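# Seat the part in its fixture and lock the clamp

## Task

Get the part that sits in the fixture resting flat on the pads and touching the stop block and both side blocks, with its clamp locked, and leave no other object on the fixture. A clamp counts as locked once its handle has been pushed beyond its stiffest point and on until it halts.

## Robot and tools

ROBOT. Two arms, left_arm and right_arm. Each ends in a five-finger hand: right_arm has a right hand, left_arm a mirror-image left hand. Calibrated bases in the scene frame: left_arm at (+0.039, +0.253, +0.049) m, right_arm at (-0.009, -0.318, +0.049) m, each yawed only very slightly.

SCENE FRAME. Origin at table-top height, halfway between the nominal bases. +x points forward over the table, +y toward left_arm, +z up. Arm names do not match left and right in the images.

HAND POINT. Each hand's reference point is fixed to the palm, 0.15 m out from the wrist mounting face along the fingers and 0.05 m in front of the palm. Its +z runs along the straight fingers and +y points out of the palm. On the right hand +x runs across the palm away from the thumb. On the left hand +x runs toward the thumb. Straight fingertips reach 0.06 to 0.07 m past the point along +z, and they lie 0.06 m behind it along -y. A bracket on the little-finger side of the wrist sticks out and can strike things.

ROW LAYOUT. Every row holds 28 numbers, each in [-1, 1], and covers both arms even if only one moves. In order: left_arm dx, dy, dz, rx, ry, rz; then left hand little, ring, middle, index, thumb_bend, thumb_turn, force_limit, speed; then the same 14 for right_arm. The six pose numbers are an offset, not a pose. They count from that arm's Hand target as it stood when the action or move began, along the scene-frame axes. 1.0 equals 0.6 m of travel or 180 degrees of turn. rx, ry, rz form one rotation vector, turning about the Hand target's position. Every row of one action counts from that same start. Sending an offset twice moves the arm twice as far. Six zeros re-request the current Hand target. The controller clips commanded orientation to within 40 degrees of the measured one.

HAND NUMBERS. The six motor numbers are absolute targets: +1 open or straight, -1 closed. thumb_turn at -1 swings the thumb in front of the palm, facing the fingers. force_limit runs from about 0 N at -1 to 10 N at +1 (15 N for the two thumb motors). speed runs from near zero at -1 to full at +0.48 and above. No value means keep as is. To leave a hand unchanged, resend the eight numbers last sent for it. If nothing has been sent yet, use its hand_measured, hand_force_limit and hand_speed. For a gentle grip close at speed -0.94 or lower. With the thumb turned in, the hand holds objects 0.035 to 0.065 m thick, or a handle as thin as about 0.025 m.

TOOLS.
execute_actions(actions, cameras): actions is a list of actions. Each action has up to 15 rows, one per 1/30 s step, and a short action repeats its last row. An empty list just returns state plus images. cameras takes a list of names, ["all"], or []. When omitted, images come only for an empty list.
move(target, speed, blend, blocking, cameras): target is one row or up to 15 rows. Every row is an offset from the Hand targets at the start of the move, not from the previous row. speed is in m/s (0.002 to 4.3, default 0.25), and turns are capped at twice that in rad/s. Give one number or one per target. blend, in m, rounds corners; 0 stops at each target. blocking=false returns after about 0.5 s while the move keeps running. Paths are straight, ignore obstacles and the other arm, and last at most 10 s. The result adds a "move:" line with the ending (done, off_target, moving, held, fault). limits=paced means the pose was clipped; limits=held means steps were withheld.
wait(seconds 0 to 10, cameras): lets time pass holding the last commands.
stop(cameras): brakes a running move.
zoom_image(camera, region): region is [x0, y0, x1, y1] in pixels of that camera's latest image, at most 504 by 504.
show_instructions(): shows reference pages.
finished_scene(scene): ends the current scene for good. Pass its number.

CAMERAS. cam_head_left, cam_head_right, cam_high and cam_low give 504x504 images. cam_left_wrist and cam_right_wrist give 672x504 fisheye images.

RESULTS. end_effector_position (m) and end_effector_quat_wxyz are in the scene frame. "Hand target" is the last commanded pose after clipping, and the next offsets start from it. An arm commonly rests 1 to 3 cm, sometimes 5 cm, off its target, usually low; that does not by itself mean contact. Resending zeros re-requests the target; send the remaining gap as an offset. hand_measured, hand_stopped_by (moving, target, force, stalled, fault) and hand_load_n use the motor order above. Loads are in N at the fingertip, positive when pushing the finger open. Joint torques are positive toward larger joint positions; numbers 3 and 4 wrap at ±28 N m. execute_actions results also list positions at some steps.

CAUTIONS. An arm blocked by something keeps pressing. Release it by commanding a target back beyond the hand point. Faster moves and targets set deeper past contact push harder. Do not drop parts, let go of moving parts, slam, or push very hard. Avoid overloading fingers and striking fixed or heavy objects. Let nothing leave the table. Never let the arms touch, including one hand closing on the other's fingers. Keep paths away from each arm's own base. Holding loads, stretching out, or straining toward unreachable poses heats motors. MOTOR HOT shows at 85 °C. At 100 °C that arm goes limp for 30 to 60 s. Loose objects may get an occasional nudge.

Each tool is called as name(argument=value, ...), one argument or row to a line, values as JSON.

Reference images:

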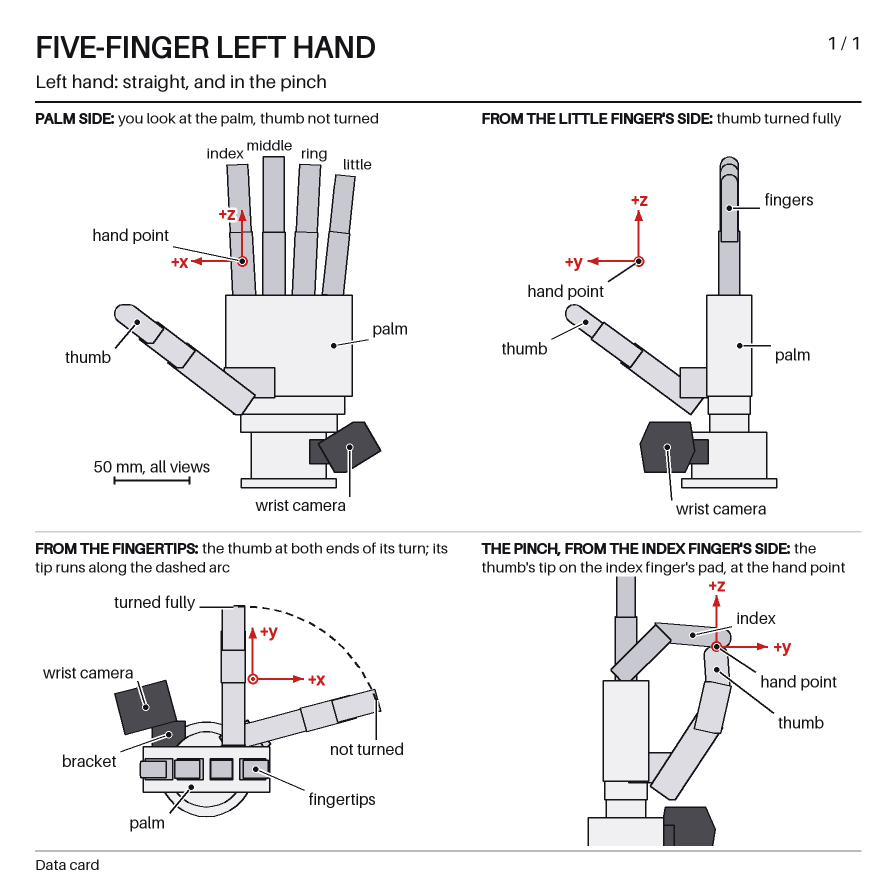

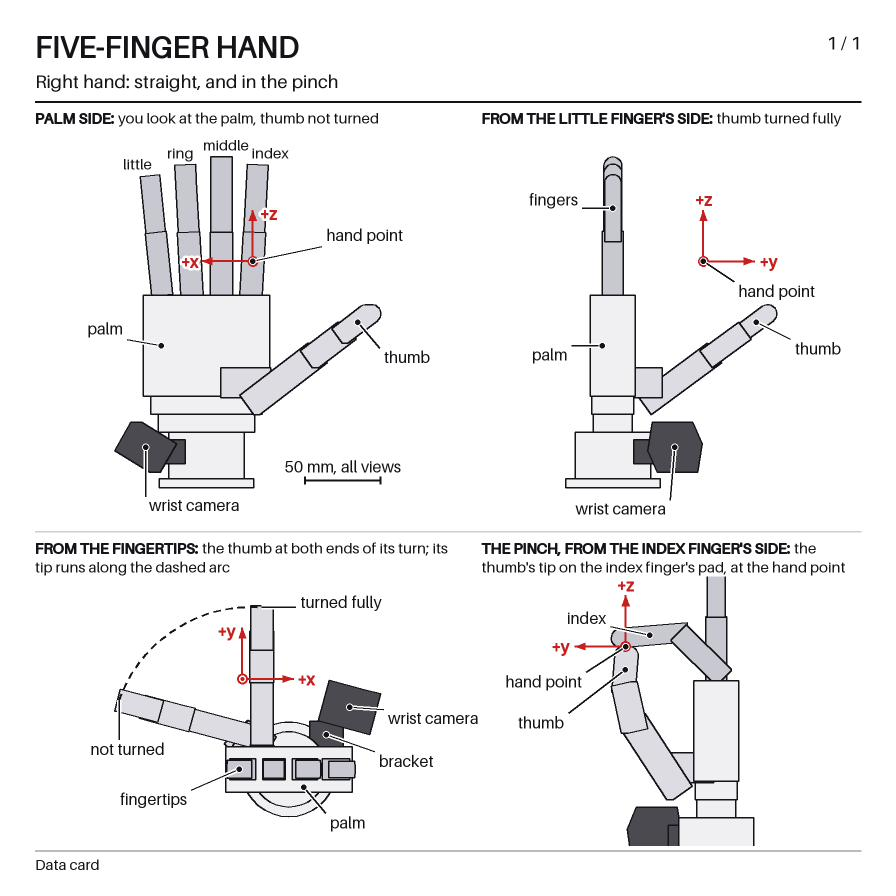

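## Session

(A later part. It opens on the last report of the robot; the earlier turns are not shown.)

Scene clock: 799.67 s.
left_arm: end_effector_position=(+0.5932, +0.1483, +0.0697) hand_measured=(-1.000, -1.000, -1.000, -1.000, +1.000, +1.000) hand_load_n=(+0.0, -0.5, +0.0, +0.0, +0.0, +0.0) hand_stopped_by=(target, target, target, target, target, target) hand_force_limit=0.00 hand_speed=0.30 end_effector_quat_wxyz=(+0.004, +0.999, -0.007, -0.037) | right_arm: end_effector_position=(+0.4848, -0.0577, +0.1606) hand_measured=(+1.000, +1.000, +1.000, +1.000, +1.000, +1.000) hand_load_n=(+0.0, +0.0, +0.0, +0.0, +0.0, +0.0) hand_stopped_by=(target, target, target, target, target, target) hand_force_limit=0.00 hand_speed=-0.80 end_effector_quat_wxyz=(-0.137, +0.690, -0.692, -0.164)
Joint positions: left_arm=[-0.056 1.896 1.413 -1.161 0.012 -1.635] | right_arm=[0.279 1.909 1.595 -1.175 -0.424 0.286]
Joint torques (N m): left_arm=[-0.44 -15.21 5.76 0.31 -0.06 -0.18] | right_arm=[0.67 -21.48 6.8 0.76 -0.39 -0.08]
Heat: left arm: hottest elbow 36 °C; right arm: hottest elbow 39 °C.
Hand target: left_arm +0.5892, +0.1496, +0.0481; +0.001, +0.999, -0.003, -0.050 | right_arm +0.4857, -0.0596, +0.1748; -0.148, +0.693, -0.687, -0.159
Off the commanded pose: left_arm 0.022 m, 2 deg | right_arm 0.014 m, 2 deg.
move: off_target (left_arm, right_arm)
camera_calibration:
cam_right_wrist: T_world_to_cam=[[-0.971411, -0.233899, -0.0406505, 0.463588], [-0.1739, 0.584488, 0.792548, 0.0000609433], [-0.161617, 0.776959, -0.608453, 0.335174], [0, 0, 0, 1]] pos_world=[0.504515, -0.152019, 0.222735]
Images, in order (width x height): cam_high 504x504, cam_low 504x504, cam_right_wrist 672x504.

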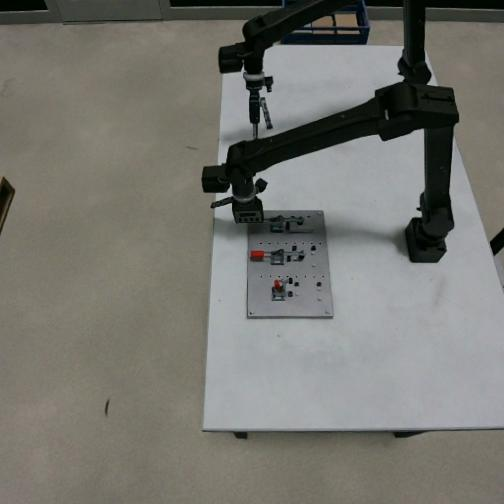

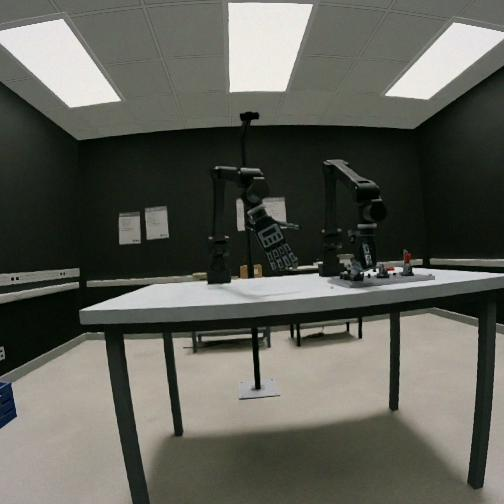

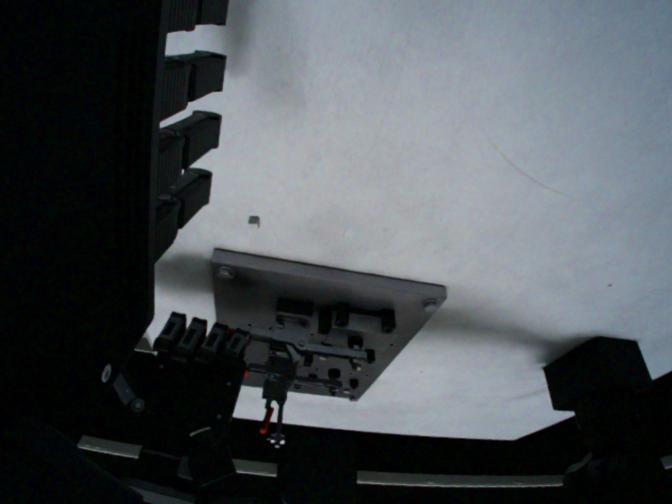

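move(
  target=[
    [0.0, 0.0, -0.08, 0,0,0, -1,-1,-1,-1,1,1, 0, 0.3, 0,0,0,0,0,0, 1,1,1,1,1,1, 0, -0.8],
  ],
  speed=[0.06],
)

move(
  target=[
    [-0.01, 0.0, -0.06, 0,0.02,0, -1,-1,-1,-1,1,1, 0, 0.3, 0,0,0,0,0,0, 1,1,1,1,1,1, 0, -0.8],
  ],
  speed=[0.06],
  cameras=["cam_right_wrist","cam_low"],
)

zoom_image(
  camera="cam_right_wrist",
  region=[150, 200, 450, 400],
)

zoom_image(
  camera="cam_low",
  region=[345, 240, 390, 285],
)

Scene clock: 820.57 s.
left_arm: end_effector_position=(+0.5972, +0.1463, +0.0681) hand_measured=(-1.000, -1.000, -1.000, -1.000, +1.000, +1.000) hand_load_n=(-2.0, -0.5, +0.0, +0.0, +0.0, +0.0) hand_stopped_by=(target, target, target, target, target, target) hand_force_limit=0.00 hand_speed=0.30 end_effector_quat_wxyz=(+0.009, +1.000, -0.007, -0.016) | right_arm: end_effector_position=(+0.4848, -0.0577, +0.1606) hand_measured=(+1.000, +1.000, +1.000, +1.000, +1.000, +1.000) hand_load_n=(+0.0, -0.5, +0.0, +0.0, +0.0, +0.0) hand_stopped_by=(target, target, target, target, target, target) hand_force_limit=0.00 hand_speed=-0.80 end_effector_quat_wxyz=(-0.137, +0.690, -0.692, -0.164)
Joint positions: left_arm=[-0.056 1.882 1.383 -1.101 0.021 -1.635] | right_arm=[0.279 1.909 1.595 -1.175 -0.424 0.286]
Joint torques (N m): left_arm=[-0.44 -9.52 4.11 1.88 -0.46 -0.18] | right_arm=[0.67 -21.19 6.78 0.73 -0.39 -0.08]
Heat: left arm: hottest elbow 35 °C; right arm: hottest elbow 38 °C.
Hand target: left_arm +0.5891, +0.1496, +0.0000; +0.001, +0.999, -0.003, -0.051 | right_arm +0.4857, -0.0596, +0.1748; -0.148, +0.693, -0.687, -0.159
Off the commanded pose: left_arm 0.069 m, 4 deg | right_arm 0.014 m, 2 deg.
move: off_target (left_arm, right_arm)

Scene clock: 821.50 s.
left_arm: end_effector_position=(+0.5965, +0.1460, +0.0669) hand_measured=(-1.000, -1.000, -1.000, -1.000, +1.000, +1.000) hand_load_n=(-2.5, -0.5, +0.0, +0.0, +0.0, +0.0) hand_stopped_by=(target, target, target, target, target, target) hand_force_limit=0.00 hand_speed=0.30 end_effector_quat_wxyz=(+0.010, +1.000, -0.007, -0.015) | right_arm: end_effector_position=(+0.4848, -0.0577, +0.1606) hand_measured=(+1.000, +1.000, +1.000, +1.000, +1.000, +1.000) hand_load_n=(+0.0, +0.0, +0.0, +0.0, +0.0, +0.0) hand_stopped_by=(target, target, target, target, target, target) hand_force_limit=0.00 hand_speed=-0.80 end_effector_quat_wxyz=(-0.137, +0.690, -0.692, -0.164)
Joint positions: left_arm=[-0.056 1.881 1.378 -1.095 0.023 -1.635] | right_arm=[0.279 1.909 1.595 -1.175 -0.424 0.286]
Joint torques (N m): left_arm=[-0.32 -4.78 4.16 1.61 -0.32 -0.16] | right_arm=[0.73 -21.36 6.83 0.73 -0.38 -0.09]
Heat: left arm: hottest elbow 35 °C; right arm: hottest elbow 38 °C.
Hand target: left_arm +0.5830, +0.1495, -0.0359; +0.002, +0.997, -0.003, -0.082 | right_arm +0.4857, -0.0596, +0.1748; -0.148, +0.693, -0.687, -0.159
Off the commanded pose: left_arm 0.104 m, 8 deg | right_arm 0.014 m, 2 deg.
move: off_target (left_arm, right_arm)
camera_calibration:
cam_right_wrist: T_world_to_cam=[[-0.971411, -0.233899, -0.0406505, 0.463588], [-0.1739, 0.584488, 0.792548, 0.0000609433], [-0.161617, 0.776959, -0.608453, 0.335174], [0, 0, 0, 1]] pos_world=[0.504515, -0.152019, 0.222735]
Images, in order (width x height): cam_low 504x504, cam_right_wrist 672x504.

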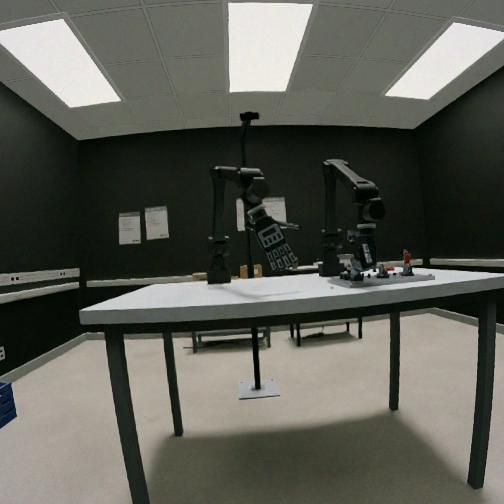

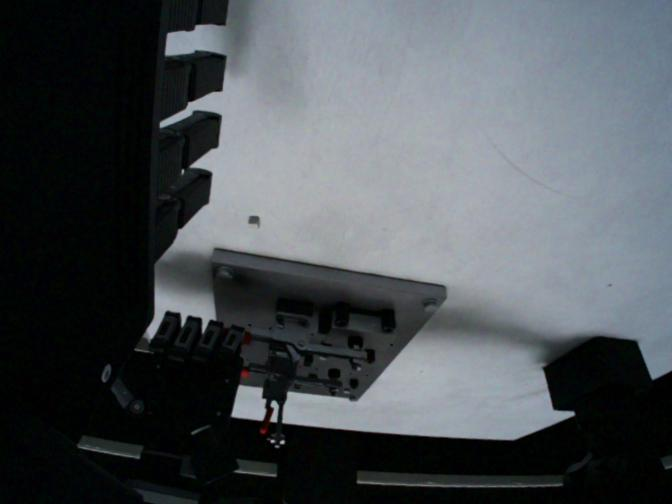

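Scaled by 1.680 from the camera's 672x504 image, which has a finer 960x720 frame.

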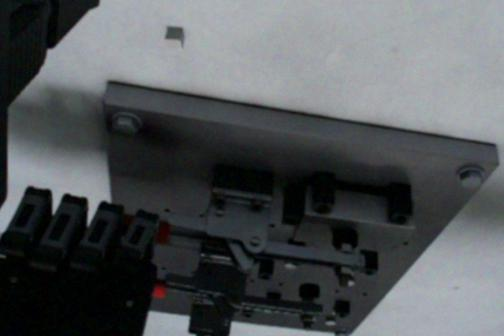

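Scaled by 11.200 from the camera's 504x504 image, which has a finer 720x720 frame.

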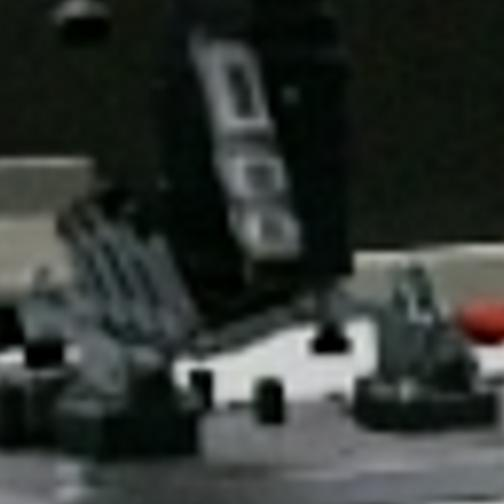

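zoom_image(
  camera="cam_right_wrist",
  region=[225, 290, 345, 380],
)

Scaled by 4.200 from the camera's 672x504 image, which has a finer 960x720 frame.

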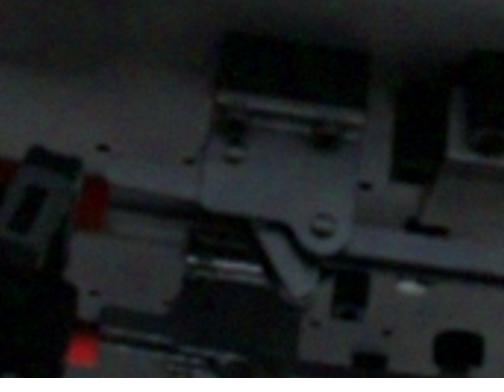

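move(
  target=[
    [0.01, 0.0, 0.14, 0,-0.02,0, -1,-1,-1,-1,1,1, 0, 0.3, 0,0,0,0,0,0, 1,1,1,1,1,1, 0, -0.8],
    [0.0, 0.1, 0.3, 0,-0.04,0, -1,-1,-1,-1,1,1, 0, 0.3, 0,0,0,0,0,0, 1,1,1,1,1,1, 0, -0.8],
  ],
  speed=0.15,
  blend=[0.02,0],
  cameras=["cam_right_wrist","cam_low"],
)

zoom_image(
  camera="cam_right_wrist",
  region=[205, 290, 345, 390],
)

zoom_image(
  camera="cam_low",
  region=[345, 240, 405, 285],
)

Scene clock: 860.87 s.
left_arm: end_effector_position=(+0.5665, +0.2056, +0.1261) hand_measured=(-1.000, -1.000, -1.000, -1.000, +1.000, +1.000) hand_load_n=(+0.0, +0.0, +0.0, +0.0, +0.0, +0.0) hand_stopped_by=(target, target, target, target, target, target) hand_force_limit=0.00 hand_speed=0.30 end_effector_quat_wxyz=(+0.002, +0.999, -0.002, -0.039) | right_arm: end_effector_position=(+0.4848, -0.0577, +0.1606) hand_measured=(+1.000, +1.000, +1.000, +1.000, +1.000, +1.000) hand_load_n=(+0.0, +0.0, +0.0, +0.0, -0.5, +0.0) hand_stopped_by=(target, target, target, target, target, target) hand_force_limit=0.00 hand_speed=-0.80 end_effector_quat_wxyz=(-0.137, +0.690, -0.692, -0.164)
Joint positions: left_arm=[0.05 1.769 1.389 -1.27 0.002 -1.541] | right_arm=[0.279 1.909 1.595 -1.175 -0.424 0.286]
Joint torques (N m): left_arm=[0.03 -17.03 10.37 -0.51 -0.02 -0.05] | right_arm=[0.67 -21.3 6.79 0.75 -0.4 -0.09]
Heat: left arm: hottest elbow 33 °C; right arm: hottest elbow 37 °C.
Hand target: left_arm +0.5830, +0.2094, +0.1440; +0.001, +1.000, -0.003, -0.019 | right_arm +0.4857, -0.0596, +0.1748; -0.148, +0.693, -0.687, -0.159
Off the commanded pose: left_arm 0.025 m, 2 deg | right_arm 0.014 m, 2 deg.
move: off_target (left_arm, right_arm)
camera_calibration:
cam_right_wrist: T_world_to_cam=[[-0.971411, -0.233899, -0.0406505, 0.463588], [-0.1739, 0.584488, 0.792548, 0.0000609433], [-0.161617, 0.776959, -0.608453, 0.335174], [0, 0, 0, 1]] pos_world=[0.504515, -0.152019, 0.222735]
Images, in order (width x height): cam_low 504x504, cam_right_wrist 672x504.

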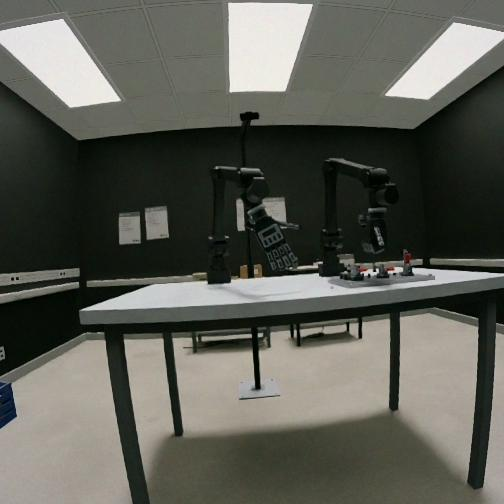

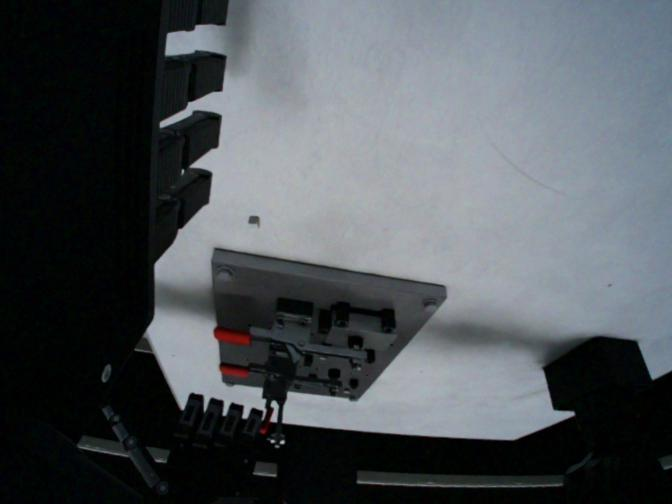

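Scaled by 3.600 from the camera's 672x504 image, which has a finer 960x720 frame.

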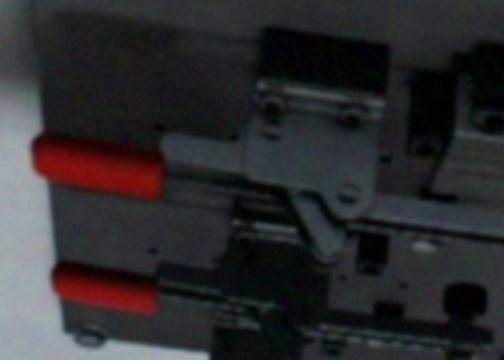

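Scaled by 8.400 from the camera's 504x504 image, which has a finer 720x720 frame.

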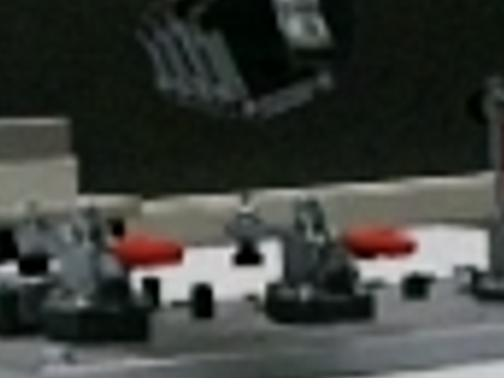

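zoom_image(
  camera="cam_right_wrist",
  region=[310, 290, 410, 370],
)

Scaled by 5.040 from the camera's 672x504 image, which has a finer 960x720 frame.

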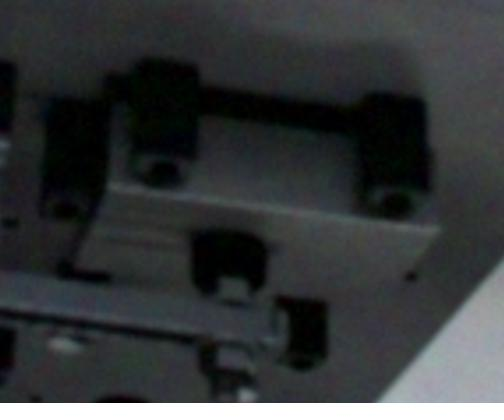

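move(
  target=[
    [0, 0.0, 0.12, 0,-0.012,0, -1,-1,-1,-1,1,1, 0, 0.3, -0.1,-0.3,0.05,0,0,0, 1,1,1,1,1,1, 0, -0.8],
    [-0.31, -0.01, 0.12, 0,-0.012,0, 1,1,1,1,1,1, 0, 0.3, -0.2,-0.45,0.05,-0.07,0,0, 1,1,1,1,1,1, 0, -0.8],
  ],
  speed=0.25,
  blend=[0.03,0],
  cameras=["cam_left_wrist","cam_head_left"],
)

zoom_image(
  camera="cam_left_wrist",
  region=[240, 40, 420, 240],
)

Scene clock: 903.27 s.
left_arm: end_effector_position=(+0.3999, +0.2012, +0.2156) hand_measured=(+1.000, +1.000, +1.000, +1.000, +1.000, +1.000) hand_load_n=(+0.0, +0.0, +0.5, +0.0, +0.0, +0.0) hand_stopped_by=(target, target, target, target, target, target) hand_force_limit=0.00 hand_speed=0.30 end_effector_quat_wxyz=(+0.001, +1.000, -0.003, +0.002) | right_arm: end_effector_position=(+0.3671, -0.3241, +0.1968) hand_measured=(+1.000, +1.000, +1.000, +1.000, +1.000, +1.000) hand_load_n=(+0.0, +0.0, +0.5, +0.0, +0.0, +0.0) hand_stopped_by=(target, target, target, target, target, target) hand_force_limit=0.00 hand_speed=-0.80 end_effector_quat_wxyz=(-0.067, +0.705, -0.700, -0.090)
Joint positions: left_arm=[0.05 1.217 1.021 -1.37 0.002 -1.537] | right_arm=[-0.16 1.567 1.284 -1.36 -0.213 -0.188]
Joint torques (N m): left_arm=[0.09 -9 7.56 -0.42 0.04 -0.03] | right_arm=[0.09 -15.15 6.53 0.39 -0.08 -0.09]
Heat: left arm: hottest elbow 39 °C; right arm: hottest elbow 36 °C.
Hand target: left_arm +0.3970, +0.2035, +0.2159; +0.001, +1.000, -0.003, +0.000 | right_arm +0.3658, -0.3297, +0.2049; -0.071, +0.705, -0.701, -0.082
Off the commanded pose: left_arm 0.004 m, 0 deg | right_arm 0.010 m, 1 deg.
move: done
camera_calibration:
cam_left_wrist: T_world_to_cam=[[0.290935, 0.955867, 0.0409397, -0.32128], [0.783884, -0.262685, 0.562604, -0.389624], [0.548528, -0.131589, -0.825712, 0.0977307], [0, 0, 0, 1]] pos_world=[0.345283, 0.217612, 0.313054]
Images, in order (width x height): cam_head_left 504x504, cam_left_wrist 672x504.

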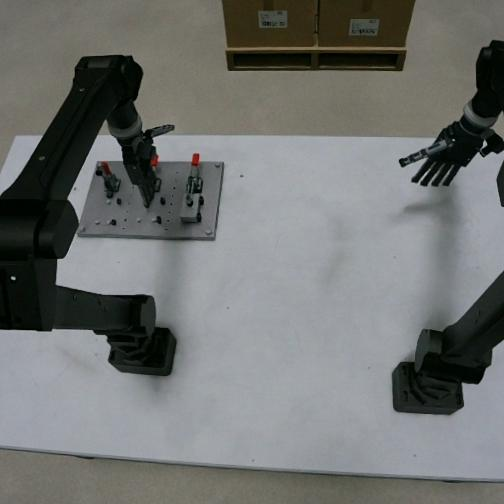

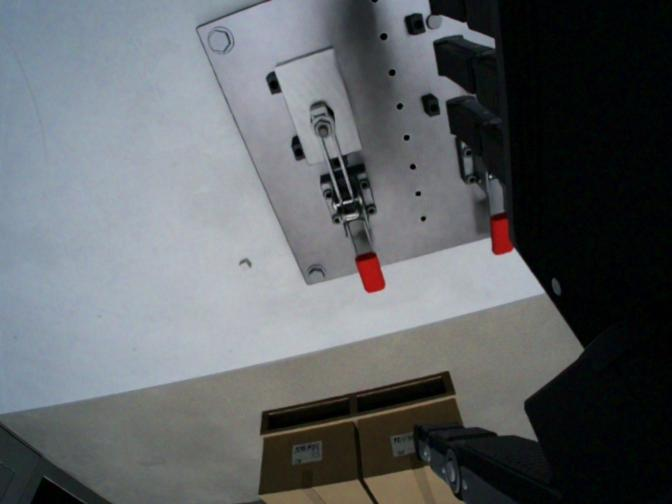

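Scaled by 2.520 from the camera's 672x504 image, which has a finer 960x720 frame.

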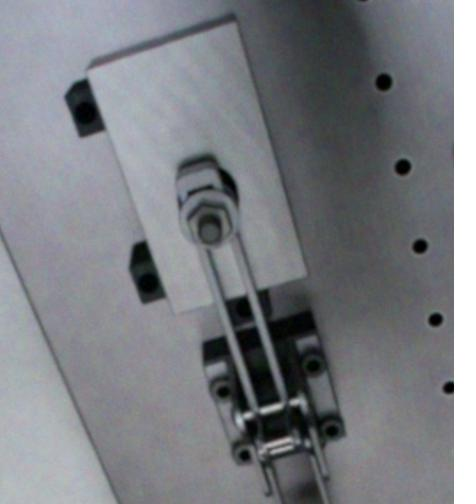

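move(
  target=[
    [0, 0.2, 0.08, 0,0,0, 1,1,1,1,1,1, 0, 0.3, 0.2,0.45,-0.05,0.06,0,0, 1,1,1,1,1,1, 0, -0.8],
    [0, 0.2, 0.08, 0,0,0, 1,1,1,1,1,1, 0, 0.3, 0.25,0.66,-0.13,0.12,0,0, 1,1,1,1,1,1, 0, -0.8],
  ],
  speed=0.25,
  blend=[0.03,0],
  cameras=["cam_right_wrist","cam_low"],
)

zoom_image(
  camera="cam_right_wrist",
  region=[150, 220, 350, 370],
)

Scene clock: 1044.30 s.
left_arm: end_effector_position=(+0.3840, +0.3159, +0.2481) hand_measured=(+1.000, +1.000, +1.000, +1.000, +1.000, +1.000) hand_load_n=(+0.0, +0.0, +0.0, +0.0, +0.0, +0.0) hand_stopped_by=(target, target, target, target, target, target) hand_force_limit=0.00 hand_speed=0.30 end_effector_quat_wxyz=(+0.006, +1.000, -0.003, -0.016) | right_arm: end_effector_position=(+0.4985, +0.0541, +0.1088) hand_measured=(+1.000, +1.000, +1.000, +1.000, +1.000, +1.000) hand_load_n=(+0.0, +0.0, +0.0, +0.0, +0.0, +0.0) hand_stopped_by=(target, target, target, target, target, target) hand_force_limit=0.00 hand_speed=-0.80 end_effector_quat_wxyz=(-0.178, +0.677, -0.679, -0.221)
Joint positions: left_arm=[0.397 1.25 1.135 -1.49 -0.001 -1.192] | right_arm=[0.411 2.074 1.659 -0.973 -0.548 0.451]
Joint torques (N m): left_arm=[0.03 -8.29 11.47 -0.49 0.11 -0.01] | right_arm=[1.55 -21.89 9.73 1.61 -0.43 0.08]
Heat: left arm: hottest elbow 35 °C; right arm: hottest elbow 34 °C.
Hand target: left_arm +0.3969, +0.3234, +0.2640; +0.001, +1.000, -0.003, +0.000 | right_arm +0.5158, +0.0662, +0.1270; -0.202, +0.679, -0.673, -0.212
Off the commanded pose: left_arm 0.022 m, 2 deg | right_arm 0.028 m, 3 deg.
move: off_target (left_arm, right_arm)
camera_calibration:
cam_right_wrist: T_world_to_cam=[[-0.971825, -0.230223, -0.0505349, 0.501968], [-0.155574, 0.465464, 0.871286, -0.0330115], [-0.177068, 0.8546, -0.488166, 0.20939], [0, 0, 0, 1]] pos_world=[0.519766, -0.0480145, 0.156347]
Images, in order (width x height): cam_low 504x504, cam_right_wrist 672x504.

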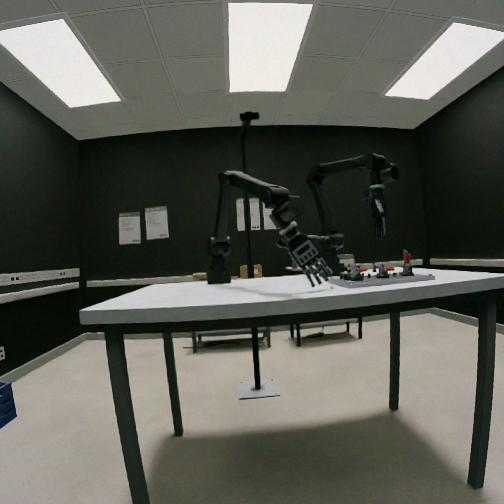

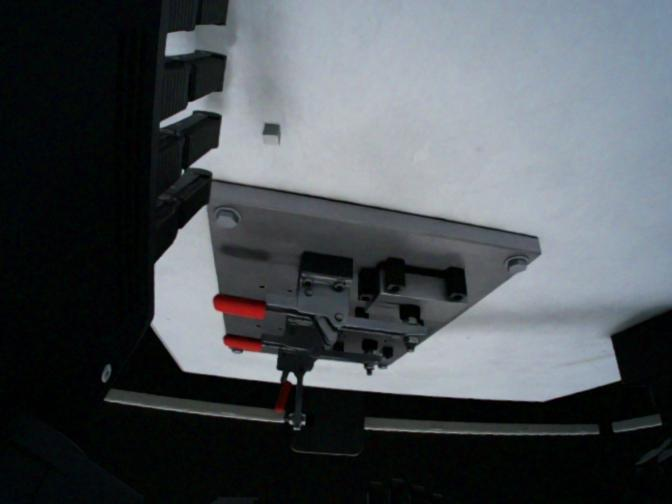

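Scaled by 2.520 from the camera's 672x504 image, which has a finer 960x720 frame.

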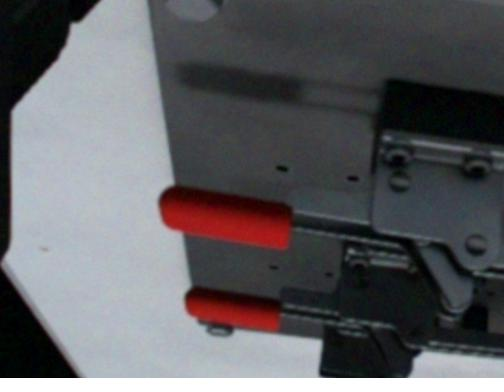

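zoom_image(
  camera="cam_right_wrist",
  region=[205, 285, 275, 325],
)

zoom_image(
  camera="cam_right_wrist",
  region=[215, 325, 285, 365],
)

zoom_image(
  camera="cam_right_wrist",
  region=[270, 240, 440, 380],
)

Scaled by 7.200 from the camera's 672x504 image, which has a finer 960x720 frame.

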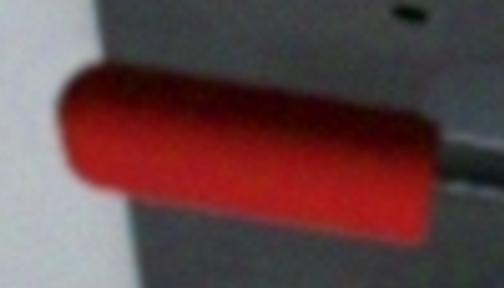

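Scaled by 7.200 from the camera's 672x504 image, which has a finer 960x720 frame.

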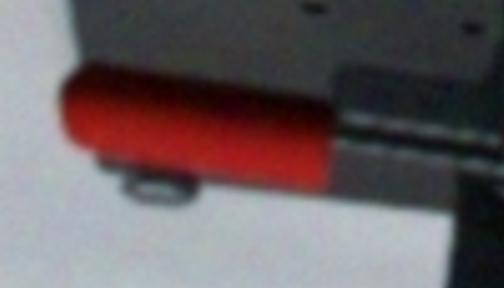

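Scaled by 2.965 from the camera's 672x504 image, which has a finer 960x720 frame.

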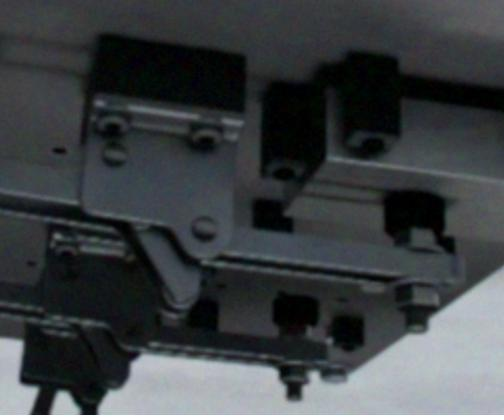

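finished_scene(
  scene=2,
)

The scene is finished: the task was done.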